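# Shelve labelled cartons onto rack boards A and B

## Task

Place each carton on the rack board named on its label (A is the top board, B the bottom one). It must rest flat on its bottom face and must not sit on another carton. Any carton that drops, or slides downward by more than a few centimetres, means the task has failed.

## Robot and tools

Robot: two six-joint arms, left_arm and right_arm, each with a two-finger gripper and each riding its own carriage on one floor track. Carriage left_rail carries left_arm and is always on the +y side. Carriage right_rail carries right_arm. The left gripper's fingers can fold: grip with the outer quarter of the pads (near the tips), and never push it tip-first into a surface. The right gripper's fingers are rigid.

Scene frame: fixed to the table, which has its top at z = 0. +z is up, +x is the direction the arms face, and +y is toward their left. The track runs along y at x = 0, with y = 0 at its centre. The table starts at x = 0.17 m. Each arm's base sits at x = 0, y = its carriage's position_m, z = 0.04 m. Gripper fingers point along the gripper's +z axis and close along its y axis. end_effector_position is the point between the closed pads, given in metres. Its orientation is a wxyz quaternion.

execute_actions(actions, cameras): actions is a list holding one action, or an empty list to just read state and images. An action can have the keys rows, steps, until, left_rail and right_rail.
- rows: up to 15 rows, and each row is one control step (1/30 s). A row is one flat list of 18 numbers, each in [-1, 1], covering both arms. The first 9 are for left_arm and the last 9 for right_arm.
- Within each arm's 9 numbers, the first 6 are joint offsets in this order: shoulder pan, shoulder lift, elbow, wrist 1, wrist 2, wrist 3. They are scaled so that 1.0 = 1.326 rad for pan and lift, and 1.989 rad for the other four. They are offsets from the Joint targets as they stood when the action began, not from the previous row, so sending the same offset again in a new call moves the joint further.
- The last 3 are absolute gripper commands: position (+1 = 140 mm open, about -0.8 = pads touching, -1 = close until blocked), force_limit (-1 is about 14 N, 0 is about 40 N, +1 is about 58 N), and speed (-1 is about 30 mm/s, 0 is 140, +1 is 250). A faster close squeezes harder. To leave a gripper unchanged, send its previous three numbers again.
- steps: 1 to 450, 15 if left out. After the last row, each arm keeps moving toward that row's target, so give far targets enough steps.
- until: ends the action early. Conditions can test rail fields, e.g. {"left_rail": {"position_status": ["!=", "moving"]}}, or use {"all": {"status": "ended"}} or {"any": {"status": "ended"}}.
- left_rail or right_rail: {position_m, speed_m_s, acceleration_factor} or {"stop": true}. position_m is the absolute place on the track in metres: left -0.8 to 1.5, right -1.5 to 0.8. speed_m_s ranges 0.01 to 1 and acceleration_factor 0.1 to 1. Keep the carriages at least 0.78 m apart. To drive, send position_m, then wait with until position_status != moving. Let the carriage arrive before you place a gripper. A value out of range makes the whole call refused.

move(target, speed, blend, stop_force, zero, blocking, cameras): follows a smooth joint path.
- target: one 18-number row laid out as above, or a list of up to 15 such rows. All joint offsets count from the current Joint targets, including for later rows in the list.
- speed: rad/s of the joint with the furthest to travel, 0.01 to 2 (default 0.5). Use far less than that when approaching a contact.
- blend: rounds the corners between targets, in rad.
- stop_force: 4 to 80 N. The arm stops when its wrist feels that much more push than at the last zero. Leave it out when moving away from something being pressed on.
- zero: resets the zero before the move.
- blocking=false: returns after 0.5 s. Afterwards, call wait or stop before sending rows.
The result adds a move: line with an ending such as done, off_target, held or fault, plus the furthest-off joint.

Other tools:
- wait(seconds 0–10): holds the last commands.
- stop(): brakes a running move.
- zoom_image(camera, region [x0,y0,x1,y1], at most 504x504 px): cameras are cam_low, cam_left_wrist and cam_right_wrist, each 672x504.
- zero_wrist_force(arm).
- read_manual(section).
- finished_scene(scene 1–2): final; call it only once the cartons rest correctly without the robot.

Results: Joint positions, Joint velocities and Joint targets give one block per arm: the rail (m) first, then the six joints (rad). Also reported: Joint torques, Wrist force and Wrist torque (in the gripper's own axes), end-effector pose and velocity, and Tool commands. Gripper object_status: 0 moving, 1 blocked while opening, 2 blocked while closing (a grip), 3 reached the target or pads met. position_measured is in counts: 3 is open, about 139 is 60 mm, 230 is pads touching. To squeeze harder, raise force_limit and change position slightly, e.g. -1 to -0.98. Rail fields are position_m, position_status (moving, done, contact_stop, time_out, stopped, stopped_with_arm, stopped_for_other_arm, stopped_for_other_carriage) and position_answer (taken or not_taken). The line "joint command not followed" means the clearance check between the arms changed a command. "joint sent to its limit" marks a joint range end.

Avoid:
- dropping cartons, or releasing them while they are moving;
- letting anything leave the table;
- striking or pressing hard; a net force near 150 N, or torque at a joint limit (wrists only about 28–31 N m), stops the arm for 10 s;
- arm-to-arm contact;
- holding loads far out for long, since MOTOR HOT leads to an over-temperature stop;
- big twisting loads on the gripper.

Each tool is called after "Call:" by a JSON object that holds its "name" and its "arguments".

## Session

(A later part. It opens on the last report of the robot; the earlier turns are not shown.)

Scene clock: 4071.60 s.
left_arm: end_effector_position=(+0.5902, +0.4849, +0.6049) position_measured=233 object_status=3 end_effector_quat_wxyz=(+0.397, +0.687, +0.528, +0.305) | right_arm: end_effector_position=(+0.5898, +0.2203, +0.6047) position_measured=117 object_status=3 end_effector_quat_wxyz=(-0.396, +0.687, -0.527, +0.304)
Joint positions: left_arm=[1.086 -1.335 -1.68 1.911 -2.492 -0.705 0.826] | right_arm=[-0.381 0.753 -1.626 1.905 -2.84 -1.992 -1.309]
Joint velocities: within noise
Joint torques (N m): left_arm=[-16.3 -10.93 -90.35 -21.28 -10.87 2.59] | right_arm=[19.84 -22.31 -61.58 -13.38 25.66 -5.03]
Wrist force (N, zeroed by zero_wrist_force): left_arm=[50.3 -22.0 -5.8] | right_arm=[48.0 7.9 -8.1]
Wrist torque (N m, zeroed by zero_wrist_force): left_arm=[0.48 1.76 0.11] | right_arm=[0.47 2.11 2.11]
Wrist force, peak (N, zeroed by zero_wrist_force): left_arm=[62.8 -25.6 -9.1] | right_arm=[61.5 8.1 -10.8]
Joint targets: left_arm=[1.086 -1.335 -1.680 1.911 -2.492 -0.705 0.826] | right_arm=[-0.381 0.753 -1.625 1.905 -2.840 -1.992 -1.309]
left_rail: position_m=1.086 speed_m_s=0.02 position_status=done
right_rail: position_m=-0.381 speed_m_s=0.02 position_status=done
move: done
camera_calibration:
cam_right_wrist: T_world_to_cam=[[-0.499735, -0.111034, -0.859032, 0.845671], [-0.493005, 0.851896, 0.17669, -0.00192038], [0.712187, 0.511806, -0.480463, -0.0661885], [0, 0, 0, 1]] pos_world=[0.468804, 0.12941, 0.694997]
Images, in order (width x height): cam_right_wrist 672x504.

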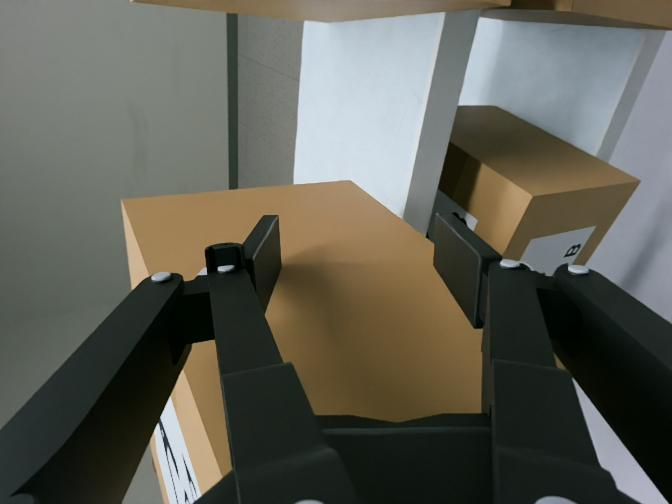

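Call:
{"name": "execute_actions", "arguments": {"actions": [{"left_rail":{"position_m":1.0854,"speed_m_s":0.02},"right_rail":{"position_m":-0.3804,"speed_m_s":0.02},"steps":150,"until":{"all":{"status":"ended"}}}], "cameras": []}}

Call:
{"name": "move", "arguments": {"target": [[0.04909,0.03471,-0.01642,-0.03443,-0.02161,0.03709,-1,0,0,-0.03398,0.02883,-0.01784,-0.00661,0.01904,-0.01336,0.1,1,0],[0.09544,0.07021,-0.03548,-0.06201,-0.04305,0.06905,-1,0,0,-0.0651,0.05926,-0.03772,-0.01128,0.03655,-0.02527,0.1,1,0]], "speed": 0.05, "blend": 0.01, "cameras": ["cam_right_wrist"]}}

Scene clock: 4078.07 s.
left_arm: end_effector_position=(+0.5903, +0.4843, +0.6049) position_measured=233 object_status=3 end_effector_quat_wxyz=(+0.397, +0.687, +0.528, +0.305) | right_arm: end_effector_position=(+0.5900, +0.2208, +0.6047) position_measured=117 object_status=3 end_effector_quat_wxyz=(-0.396, +0.687, -0.527, +0.304)
Joint positions: left_arm=[1.085 -1.335 -1.68 1.911 -2.492 -0.705 0.826] | right_arm=[-0.38 0.753 -1.625 1.905 -2.84 -1.992 -1.309]
Joint velocities: within noise
Joint torques (N m): left_arm=[-25.06 -10.3 -83.45 -19.27 -10.69 2.89] | right_arm=[26.96 -23.42 -53.39 -11.73 25.38 -5.02]
Wrist force (N, zeroed by zero_wrist_force): left_arm=[60.6 -25.3 -7.6] | right_arm=[58.7 7.9 -10.2]
Wrist torque (N m, zeroed by zero_wrist_force): left_arm=[0.54 2.10 0.12] | right_arm=[0.63 2.33 2.56]
Wrist force, peak (N, zeroed by zero_wrist_force): left_arm=[60.6 -25.3 -7.6] | right_arm=[58.7 7.9 -10.2]
Joint targets: left_arm=[1.085 -1.335 -1.680 1.911 -2.492 -0.705 0.826] | right_arm=[-0.380 0.753 -1.625 1.905 -2.840 -1.992 -1.309]
Tool commands: left_gripper/position=-1.0 left_gripper/force_limit=+0.0 left_gripper/speed=+0.0 right_gripper/position=+0.1 right_gripper/force_limit=+1.0 right_gripper/speed=+0.0
left_rail: position_m=1.085 speed_m_s=0.02 position_status=done
right_rail: position_m=-0.380 speed_m_s=0.02 position_status=done
No camera images: "cameras" was empty.

Scene clock: 4081.17 s.
left_arm: end_effector_position=(+0.6702, +0.4843, +0.6049) position_measured=233 object_status=3 end_effector_quat_wxyz=(+0.397, +0.687, +0.527, +0.305) | right_arm: end_effector_position=(+0.6698, +0.2209, +0.6047) position_measured=117 object_status=3 end_effector_quat_wxyz=(-0.396, +0.687, -0.527, +0.304)
Joint positions: left_arm=[1.085 -1.209 -1.587 1.841 -2.615 -0.791 0.963] | right_arm=[-0.38 0.667 -1.547 1.83 -2.863 -1.919 -1.359]
Joint velocities: within noise
Joint torques (N m): left_arm=[-23.93 -22.34 -91.05 -20.89 -14.95 2.81] | right_arm=[24.68 -29.28 -58.47 -12.8 27.06 -5.48]
Wrist force (N, zeroed by zero_wrist_force): left_arm=[52.8 -22.9 -6.3] | right_arm=[51.1 7.8 -8.7]
Wrist torque (N m, zeroed by zero_wrist_force): left_arm=[0.45 1.85 0.13] | right_arm=[0.54 2.10 2.17]
Wrist force, peak (N, zeroed by zero_wrist_force): left_arm=[62.4 -25.6 -8.8] | right_arm=[60.5 7.5 -10.7]
Joint targets: left_arm=[1.085 -1.208 -1.587 1.841 -2.615 -0.791 0.963] | right_arm=[-0.380 0.667 -1.547 1.830 -2.863 -1.919 -1.360]
left_rail: position_m=1.085 speed_m_s=0.02 position_status=done
right_rail: position_m=-0.380 speed_m_s=0.02 position_status=done
move: done
camera_calibration:
cam_right_wrist: T_world_to_cam=[[-0.499765, -0.110991, -0.85902, 0.885696], [-0.493015, 0.851876, 0.17676, 0.0369513], [0.71216, 0.511848, -0.480458, -0.123415], [0, 0, 0, 1]] pos_world=[0.548748, 0.129996, 0.695003]
Images, in order (width x height): cam_right_wrist 672x504.

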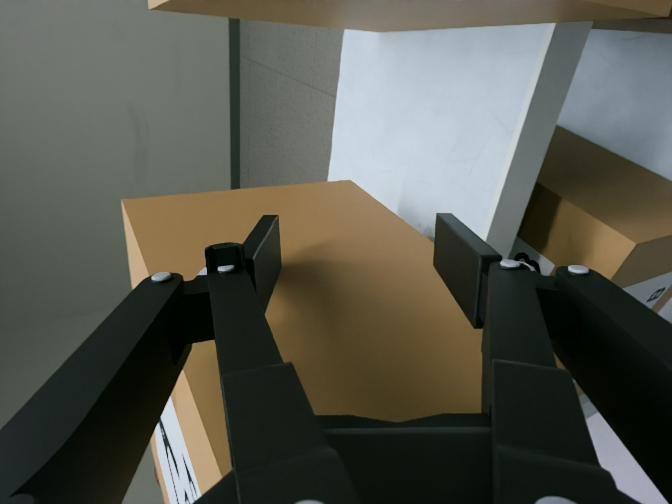

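Call:
{"name": "execute_actions", "arguments": {"actions": [{"left_rail":{"position_m":1.0851,"speed_m_s":0.02},"right_rail":{"position_m":-0.3801,"speed_m_s":0.02},"steps":150,"until":{"all":{"status":"ended"}}}], "cameras": []}}

Call:
{"name": "move", "arguments": {"target": [[0.04358,0.03612,-0.02144,-0.02159,-0.0211,0.02755,-1,0,0,-0.02846,0.0318,-0.02186,-0.0028,0.01611,-0.01061,0.1,1,0],[0.08444,0.07282,-0.04514,-0.03805,-0.04154,0.05147,-1,0,0,-0.05449,0.06484,-0.04572,-0.00377,0.0309,-0.02011,0.1,1,0]], "speed": 0.05, "blend": 0.01, "cameras": ["cam_right_wrist","cam_left_wrist"]}}

Scene clock: 4089.20 s.
left_arm: end_effector_position=(+0.6703, +0.4843, +0.6049) position_measured=233 object_status=3 end_effector_quat_wxyz=(+0.397, +0.687, +0.527, +0.305) | right_arm: end_effector_position=(+0.6699, +0.2209, +0.6047) position_measured=117 object_status=3 end_effector_quat_wxyz=(-0.396, +0.687, -0.527, +0.304) end_effector_velocity=(+0.000, +0.001, -0.001) end_effector_angular_velocity=(-0.001, +0.001, +0.000)
Joint positions: left_arm=[1.085 -1.208 -1.587 1.841 -2.615 -0.791 0.963] | right_arm=[-0.38 0.667 -1.547 1.83 -2.863 -1.919 -1.36]
Joint velocities: left_arm=[within noise] | right_arm=[0.002 -0.001 0 0 0.001 0.001 0]
Joint torques (N m): left_arm=[-25.78 -26.61 -84.96 -19.55 -15.02 2.31] | right_arm=[25.7 -30.91 -52.76 -11.7 26.83 -5.23]
Wrist force (N, zeroed by zero_wrist_force): left_arm=[54.4 -22.8 -7.1] | right_arm=[52.1 7.5 -9.4]
Wrist torque (N m, zeroed by zero_wrist_force): left_arm=[0.45 1.83 0.13] | right_arm=[0.58 2.18 2.22]
Wrist force, peak (N, zeroed by zero_wrist_force): left_arm=[54.4 -22.8 -7.1] | right_arm=[52.1 7.5 -9.4]
Joint targets: left_arm=[1.085 -1.208 -1.587 1.841 -2.615 -0.791 0.963] | right_arm=[-0.380 0.667 -1.547 1.830 -2.863 -1.919 -1.360]
Tool commands: left_gripper/position=-1.0 left_gripper/force_limit=+0.0 left_gripper/speed=+0.0 right_gripper/position=+0.1 right_gripper/force_limit=+1.0 right_gripper/speed=+0.0
left_rail: position_m=1.085 speed_m_s=0.02 position_status=done
right_rail: position_m=-0.380 speed_m_s=0.02 position_status=done
No camera images: "cameras" was empty.

Scene clock: 4091.80 s.
left_arm: end_effector_position=(+0.7501, +0.4840, +0.6048) position_measured=233 object_status=3 end_effector_quat_wxyz=(+0.396, +0.687, +0.528, +0.304) | right_arm: end_effector_position=(+0.7497, +0.2212, +0.6047) position_measured=117 object_status=3 end_effector_quat_wxyz=(-0.396, +0.687, -0.527, +0.304) end_effector_velocity=(+0.004, -0.002, +0.000) end_effector_angular_velocity=(-0.001, +0.000, -0.003)
Joint positions: left_arm=[1.085 -1.097 -1.491 1.751 -2.691 -0.873 1.065] | right_arm=[-0.38 0.595 -1.461 1.739 -2.87 -1.858 -1.399]
Joint velocities: left_arm=[within noise] | right_arm=[0 -0.005 0.002 -0.002 0 0.001 -0.002]
Joint torques (N m): left_arm=[-26.09 -35.65 -90.84 -19.89 -17.37 2.52] | right_arm=[28.39 -39.14 -58.38 -12.69 27.37 -5.14]
Wrist force (N, zeroed by zero_wrist_force): left_arm=[51.8 -22.0 -6.1] | right_arm=[49.8 7.6 -8.4]
Wrist torque (N m, zeroed by zero_wrist_force): left_arm=[0.58 1.84 0.13] | right_arm=[0.50 2.08 2.12]
Wrist force, peak (N, zeroed by zero_wrist_force): left_arm=[59.2 -24.5 -7.9] | right_arm=[57.7 6.8 -10.9]
Joint targets: left_arm=[1.085 -1.096 -1.491 1.751 -2.691 -0.873 1.066] | right_arm=[-0.380 0.595 -1.461 1.739 -2.870 -1.858 -1.400]
left_rail: position_m=1.085 speed_m_s=0.02 position_status=done
right_rail: position_m=-0.380 speed_m_s=0.02 position_status=done
move: done
camera_calibration:
cam_left_wrist: T_world_to_cam=[[0.467466, -0.126908, 0.874854, -0.809347], [-0.529546, -0.832635, 0.162172, 0.698299], [0.707854, -0.539085, -0.456432, 0.188748], [0, 0, 0, 1]] pos_world=[0.614517, 0.580468, 0.680966]
cam_right_wrist: T_world_to_cam=[[-0.499838, -0.110939, -0.858985, 0.92569], [-0.493001, 0.851864, 0.176854, 0.0760478], [0.712118, 0.511879, -0.480487, -0.180488], [0, 0, 0, 1]] pos_world=[0.628715, 0.130301, 0.694982]
Images, in order (width x height): cam_left_wrist 672x504, cam_right_wrist 672x504.

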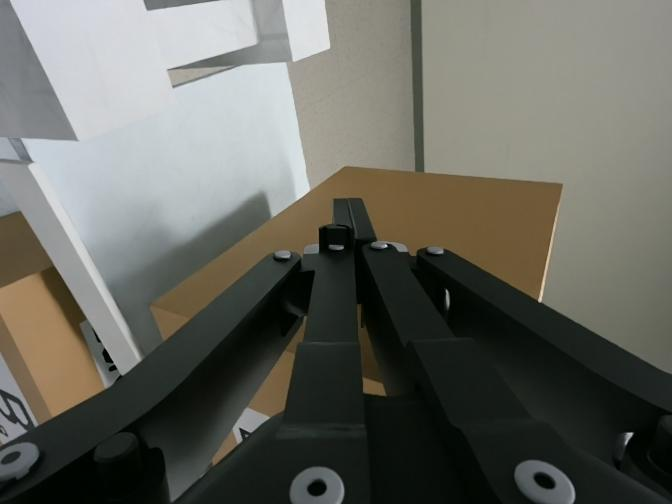

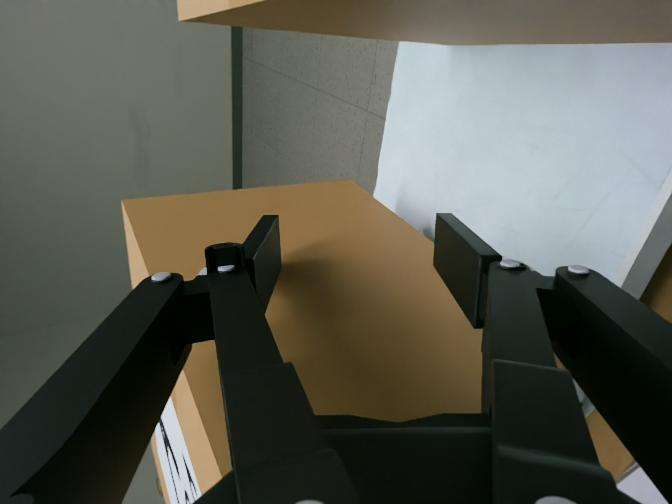

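Call:
{"name": "move", "arguments": {"target": [0,0.01183,0.02163,-0.02952,0,0,-1,0,0,0,0.01247,0.02102,-0.02934,0,0,0.1,1,0], "speed": 0.03, "cameras": []}}

Call:
{"name": "move", "arguments": {"target": [0,0.0037,0.0058,-0.0082,0,0,-1,0,0,0,0.0039,0.0056,-0.0082,0,0,0.1,1,0], "speed": 0.015, "stop_force": 15}}

Scene clock: 4097.83 s.
left_arm: end_effector_position=(+0.7503, +0.4840, +0.5719) position_measured=233 object_status=3 end_effector_quat_wxyz=(+0.396, +0.687, +0.528, +0.304) | right_arm: end_effector_position=(+0.7499, +0.2211, +0.5718) position_measured=117 object_status=3 end_effector_quat_wxyz=(-0.396, +0.687, -0.527, +0.304)
Joint positions: left_arm=[1.085 -1.096 -1.475 1.794 -2.75 -0.873 1.066] | right_arm=[-0.38 0.595 -1.444 1.781 -2.929 -1.858 -1.4]
Joint velocities: within noise
Joint torques (N m): left_arm=[-33.14 -37.32 -69.19 -20.49 -16.73 2.51] | right_arm=[37.11 -40.91 -42.09 -12.59 26.58 -5.07]
Wrist force (N, zeroed by zero_wrist_force): left_arm=[50.6 -22.2 -5.9] | right_arm=[48.9 7.9 -8.5]
Wrist torque (N m, zeroed by zero_wrist_force): left_arm=[0.50 1.85 0.12] | right_arm=[0.50 2.04 2.07]
Wrist force, peak (N, zeroed by zero_wrist_force): left_arm=[55.2 -23.3 -6.6] | right_arm=[53.5 7.4 -9.4]
Joint targets: left_arm=[1.085 -1.096 -1.475 1.794 -2.750 -0.873 1.066] | right_arm=[-0.380 0.595 -1.444 1.781 -2.929 -1.858 -1.400]
left_rail: position_m=1.085 speed_m_s=0.02 position_status=done
right_rail: position_m=-0.380 speed_m_s=0.02 position_status=done
move: done
No camera images: "cameras" was empty.

Scene clock: 4099.80 s.
left_arm: end_effector_position=(+0.7503, +0.4840, +0.5626) position_measured=233 object_status=3 end_effector_quat_wxyz=(+0.396, +0.687, +0.528, +0.304) | right_arm: end_effector_position=(+0.7499, +0.2211, +0.5628) position_measured=117 object_status=3 end_effector_quat_wxyz=(-0.397, +0.687, -0.527, +0.304)
Joint positions: left_arm=[1.085 -1.096 -1.47 1.805 -2.766 -0.873 1.066] | right_arm=[-0.38 0.595 -1.439 1.792 -2.945 -1.858 -1.4]
Joint velocities: within noise
Joint torques (N m): left_arm=[-38.21 -33.76 -67.06 -18.97 -16.91 2.44] | right_arm=[38.92 -36.25 -39.72 -2.3 25.44 -5.09]
Wrist force (N, zeroed by zero_wrist_force): left_arm=[52.1 -19.7 -8.2] | right_arm=[44.1 -6.1 -15.2]
Wrist torque (N m, zeroed by zero_wrist_force): left_arm=[0.48 1.84 0.04] | right_arm=[1.15 1.91 2.07]
Wrist force, peak (N, zeroed by zero_wrist_force): left_arm=[52.9 -19.4 -7.8] | right_arm=[49.2 7.5 -8.9]
Joint targets: left_arm=[1.085 -1.096 -1.470 1.805 -2.766 -0.873 1.066] | right_arm=[-0.380 0.595 -1.439 1.792 -2.945 -1.858 -1.400]
left_rail: position_m=1.085 speed_m_s=0.02 position_status=done
right_rail: position_m=-0.380 speed_m_s=0.02 position_status=done
move: contact (right_arm)
camera_calibration:
cam_left_wrist: T_world_to_cam=[[0.467514, -0.127009, 0.874814, -0.772419], [-0.529522, -0.832666, 0.162094, 0.705307], [0.70784, -0.539014, -0.456537, 0.169455], [0, 0, 0, 1]] pos_world=[0.614645, 0.580519, 0.638759]
cam_right_wrist: T_world_to_cam=[[-0.49965, -0.1108, -0.859112, 0.889635], [-0.493022, 0.851848, 0.176873, 0.0835626], [0.712235, 0.511936, -0.480253, -0.200949], [0, 0, 0, 1]] pos_world=[0.628828, 0.130262, 0.65301]

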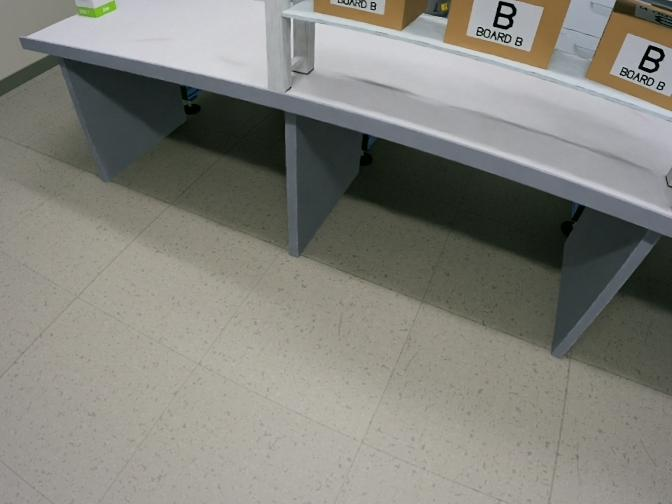

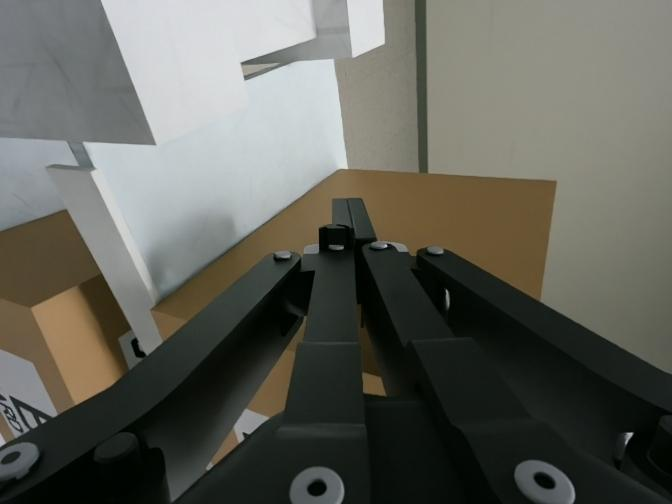

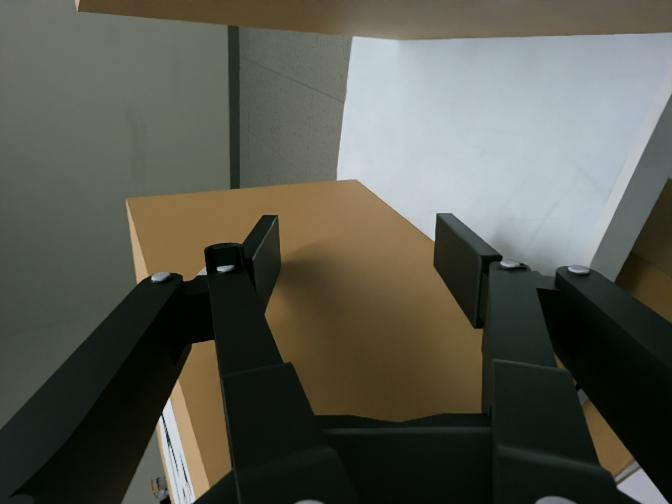

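Call:
{"name": "move", "arguments": {"target": [0,0.0009,0.0014,-0.002,0,0,-1,0,0,0,0.0009,0.0013,-0.002,0,0,0.1,1,0], "speed": 0.015}}

Scene clock: 4104.47 s.
left_arm: end_effector_position=(+0.7503, +0.4841, +0.5606) position_measured=233 object_status=3 end_effector_quat_wxyz=(+0.397, +0.687, +0.528, +0.304) | right_arm: end_effector_position=(+0.7499, +0.2211, +0.5609) position_measured=117 object_status=3 end_effector_quat_wxyz=(-0.397, +0.687, -0.527, +0.304)
Joint positions: left_arm=[1.085 -1.096 -1.469 1.808 -2.77 -0.873 1.066] | right_arm=[-0.38 0.595 -1.438 1.794 -2.949 -1.858 -1.4]
Joint velocities: within noise
Joint torques (N m): left_arm=[-45.27 -19.87 -51 -13.24 -16.18 2.21] | right_arm=[39.13 -19.88 -24.81 -1.77 24.7 -4.96]
Wrist force (N, zeroed by zero_wrist_force): left_arm=[51.8 -6.4 -21.1] | right_arm=[44.2 -8.6 -22.6]
Wrist torque (N m, zeroed by zero_wrist_force): left_arm=[0.23 1.61 -0.10] | right_arm=[1.45 1.82 2.09]
Wrist force, peak (N, zeroed by zero_wrist_force): left_arm=[52.8 -19.3 -7.9] | right_arm=[44.2 -8.6 -22.6]
Joint targets: left_arm=[1.085 -1.096 -1.469 1.808 -2.770 -0.873 1.066] | right_arm=[-0.380 0.595 -1.438 1.794 -2.949 -1.858 -1.400]
left_rail: position_m=1.085 speed_m_s=0.02 position_status=done
right_rail: position_m=-0.380 speed_m_s=0.02 position_status=done
move: done
camera_calibration:
cam_left_wrist: T_world_to_cam=[[0.467394, -0.126775, 0.874912, -0.770783], [-0.529544, -0.832622, 0.162244, 0.705543], [0.707903, -0.539136, -0.456296, 0.168451], [0, 0, 0, 1]] pos_world=[0.614628, 0.580553, 0.63676]
cam_right_wrist: T_world_to_cam=[[-0.499443, -0.11066, -0.85925, 0.887903], [-0.493073, 0.851813, 0.176899, 0.083924], [0.712345, 0.512025, -0.479995, -0.202087], [0, 0, 0, 1]] pos_world=[0.628793, 0.130241, 0.651084]

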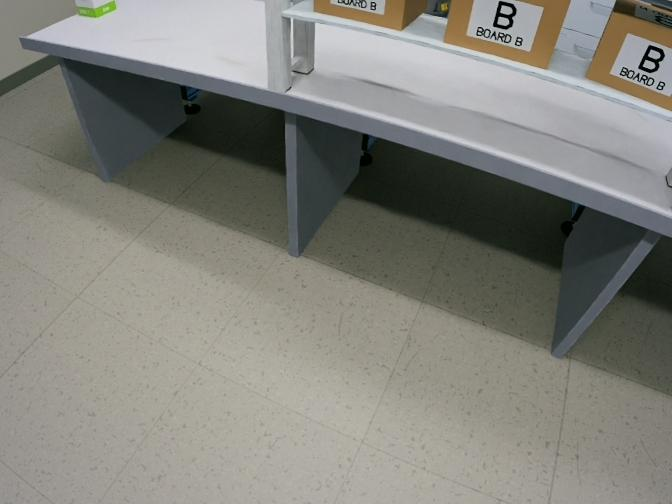

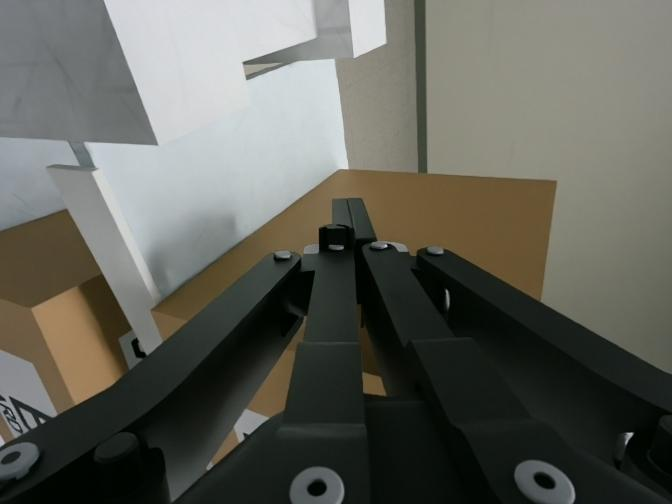

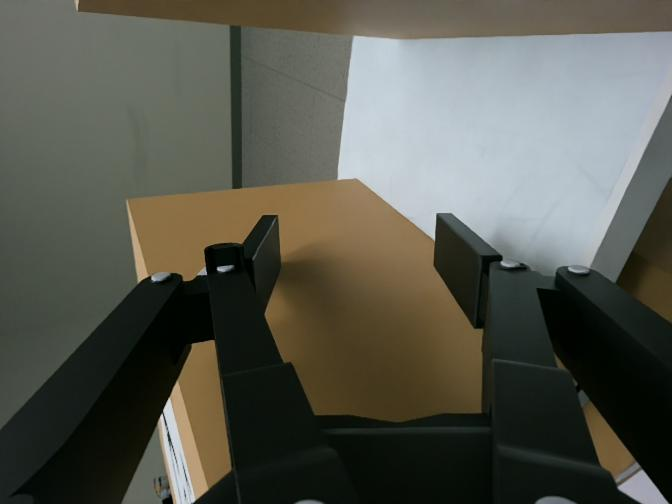

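Call:
{"name": "execute_actions", "arguments": {"actions": [{"left_rail":{"position_m":1.113,"speed_m_s":0.03},"right_rail":{"position_m":-0.404,"speed_m_s":0.03},"steps":200,"until":{"all":{"status":"ended"}}}]}}

Scene clock: 4108.80 s.
left_arm: end_effector_position=(+0.7502, +0.5120, +0.5603) position_measured=233 object_status=3 end_effector_quat_wxyz=(+0.396, +0.687, +0.528, +0.304) | right_arm: end_effector_position=(+0.7499, +0.1972, +0.5608) position_measured=117 object_status=3 end_effector_quat_wxyz=(-0.397, +0.687, -0.527, +0.304)
Joint positions: left_arm=[1.113 -1.096 -1.469 1.808 -2.77 -0.873 1.066] | right_arm=[-0.404 0.595 -1.438 1.794 -2.949 -1.858 -1.4]
Joint velocities: within noise
Joint torques (N m): left_arm=[9.26 -82.23 -51.24 -3.19 4.3 1.94] | right_arm=[-14.08 -76.17 -50.91 -2.18 -3.5 0.96]
Wrist force (N, zeroed by zero_wrist_force): left_arm=[0.3 0.1 0.2] | right_arm=[-5.1 -1.2 -4.4]
Wrist torque (N m, zeroed by zero_wrist_force): left_arm=[0.03 -0.08 -0.02] | right_arm=[-0.25 1.10 -0.06]
Wrist force, peak (N, zeroed by zero_wrist_force): left_arm=[51.4 -3.7 -24.1] | right_arm=[44.6 -8.6 -23.1]
Joint targets: left_arm=[1.113 -1.096 -1.469 1.808 -2.770 -0.873 1.066] | right_arm=[-0.404 0.595 -1.438 1.794 -2.949 -1.858 -1.400]
Tool commands: left_gripper/position=-1.0 left_gripper/force_limit=+0.0 left_gripper/speed=+0.0 right_gripper/position=+0.1 right_gripper/force_limit=+1.0 right_gripper/speed=+0.0
left_rail: position_m=1.113 speed_m_s=0.03 position_status=done
right_rail: position_m=-0.404 speed_m_s=0.03 position_status=done
camera_calibration:
cam_left_wrist: T_world_to_cam=[[0.467516, -0.127021, 0.874811, -0.766915], [-0.529524, -0.832665, 0.162087, 0.728908], [0.707836, -0.539012, -0.456545, 0.183498], [0, 0, 0, 1]] pos_world=[0.614633, 0.60843, 0.636534]
cam_right_wrist: T_world_to_cam=[[-0.499461, -0.110673, -0.859238, 0.885186], [-0.493062, 0.851821, 0.176891, 0.104305], [0.71234, 0.512008, -0.48002, -0.18988], [0, 0, 0, 1]] pos_world=[0.628804, 0.106337, 0.650989]

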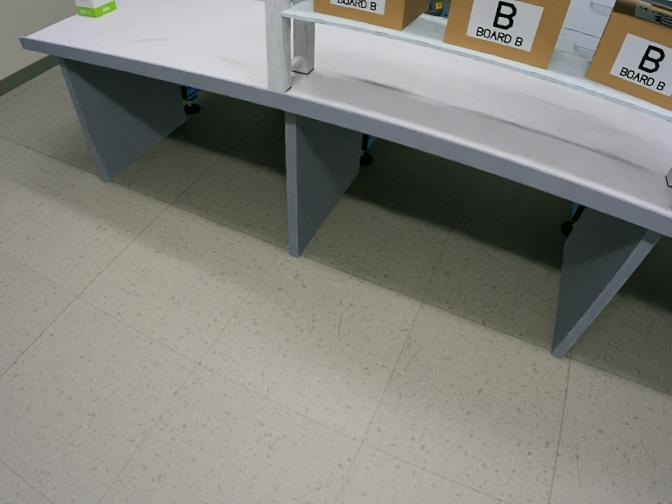

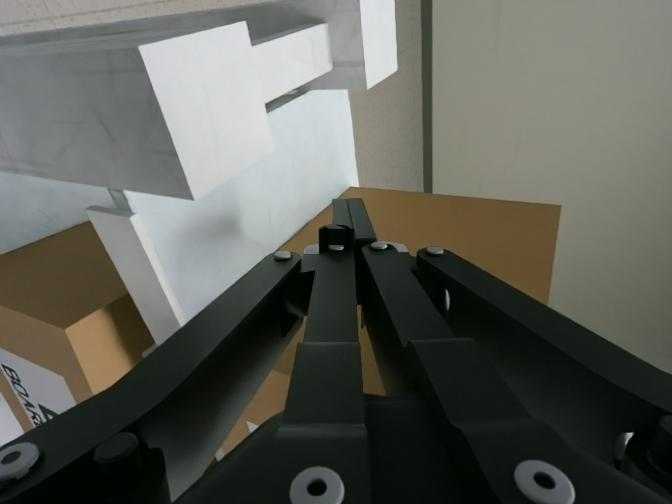

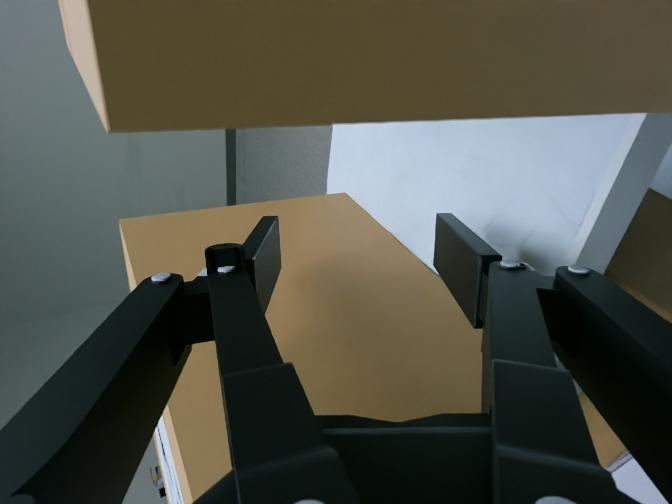

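Call:
{"name": "move", "arguments": {"target": [[-0.08443,-0.08796,0.01841,0.07487,0.04154,-0.05147,-1,0,0,0.05449,-0.08081,0.0197,0.04041,-0.0309,0.02011,0.1,1,0],[-0.17987,-0.15816,0.05389,0.13688,0.08459,-0.12052,-1,0,0,0.11959,-0.14008,0.05742,0.05169,-0.06745,0.04538,0.1,1,0],[-0.28569,-0.2237,0.07742,0.23051,0.12541,-0.21371,-1,0,0,0.19687,-0.19215,0.08694,0.07138,-0.11011,0.07767,0.1,1,0],[-0.31351,-0.23873,0.08103,0.25973,0.13475,-0.24162,-1,0,0,0.21821,-0.20379,0.09301,0.07766,-0.12178,0.08706,0.1,1,0]], "speed": 0.25, "blend": 0.01}}

Scene clock: 4118.80 s.
left_arm: end_effector_position=(+0.4904, +0.5113, +0.6018) position_measured=233 object_status=3 end_effector_quat_wxyz=(+0.397, +0.687, +0.527, +0.305) | right_arm: end_effector_position=(+0.4902, +0.1974, +0.6021) position_measured=117 object_status=3 end_effector_quat_wxyz=(-0.397, +0.687, -0.527, +0.304)
Joint positions: left_arm=[1.113 -1.512 -1.785 1.969 -2.254 -0.606 0.585] | right_arm=[-0.404 0.884 -1.708 1.979 -2.795 -2.1 -1.226]
Joint velocities: within noise
Joint torques (N m): left_arm=[-12.43 -55.32 -41.33 -0.53 5.52 -3.54] | right_arm=[11.91 -50.57 -36.41 -0.72 -4.1 2.55]
Wrist force (N, zeroed by zero_wrist_force): left_arm=[0.4 -0.2 0.2] | right_arm=[-5.3 -0.6 -4.4]
Wrist torque (N m, zeroed by zero_wrist_force): left_arm=[-0.02 -0.11 -0.01] | right_arm=[-0.12 1.20 -0.07]
Wrist force, peak (N, zeroed by zero_wrist_force): left_arm=[2.2 0.5 2.1] | right_arm=[-5.1 -0.2 -5.5]
Joint targets: left_arm=[1.113 -1.512 -1.785 1.969 -2.253 -0.605 0.585] | right_arm=[-0.404 0.884 -1.708 1.979 -2.795 -2.100 -1.226]
left_rail: position_m=1.113 speed_m_s=0.03 position_status=done
right_rail: position_m=-0.404 speed_m_s=0.03 position_status=done
move: done
camera_calibration:
cam_left_wrist: T_world_to_cam=[[0.467086, -0.127069, 0.875034, -0.681698], [-0.529699, -0.832602, 0.161842, 0.584265], [0.707989, -0.539099, -0.456205, 0.385774], [0, 0, 0, 1]] pos_world=[0.354773, 0.607807, 0.677942]
cam_right_wrist: T_world_to_cam=[[-0.499396, -0.110623, -0.859283, 0.791028], [-0.493045, 0.851833, 0.176883, -0.0312084], [0.712397, 0.512, -0.479944, 0.0147995], [0, 0, 0, 1]] pos_world=[0.369106, 0.106513, 0.69234]

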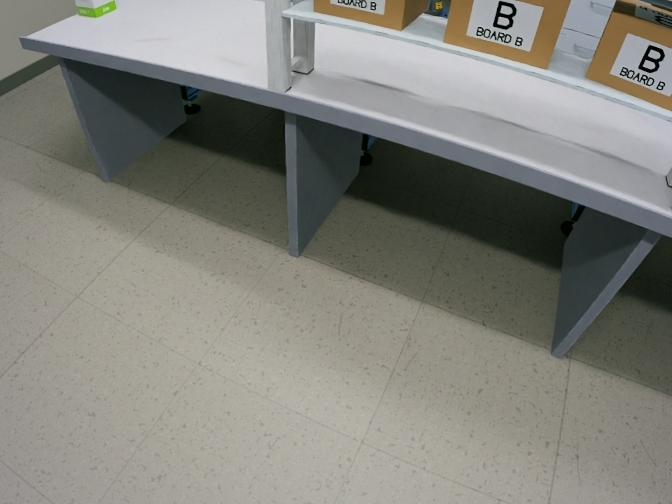

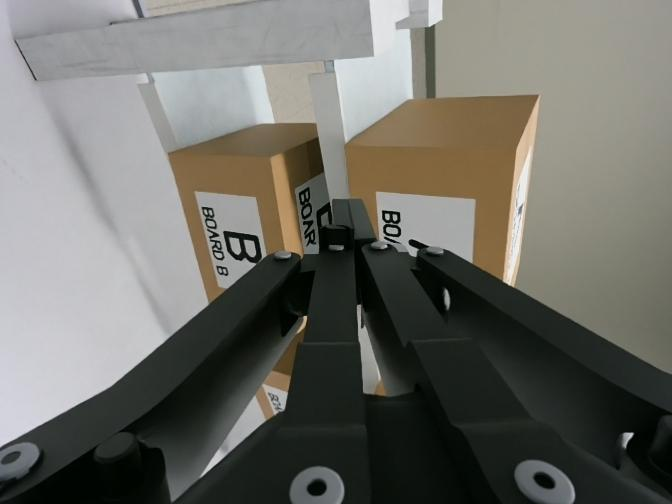

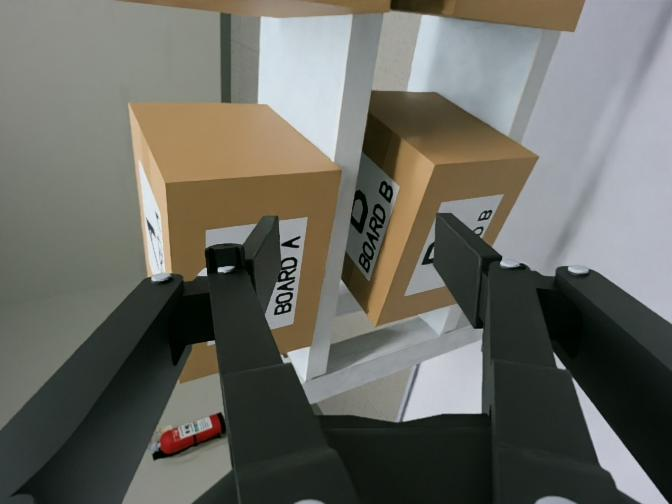

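Good; all placed.

Call:
{"name": "finished_scene", "arguments": {"scene": 1}}

The scene is finished: the task was done.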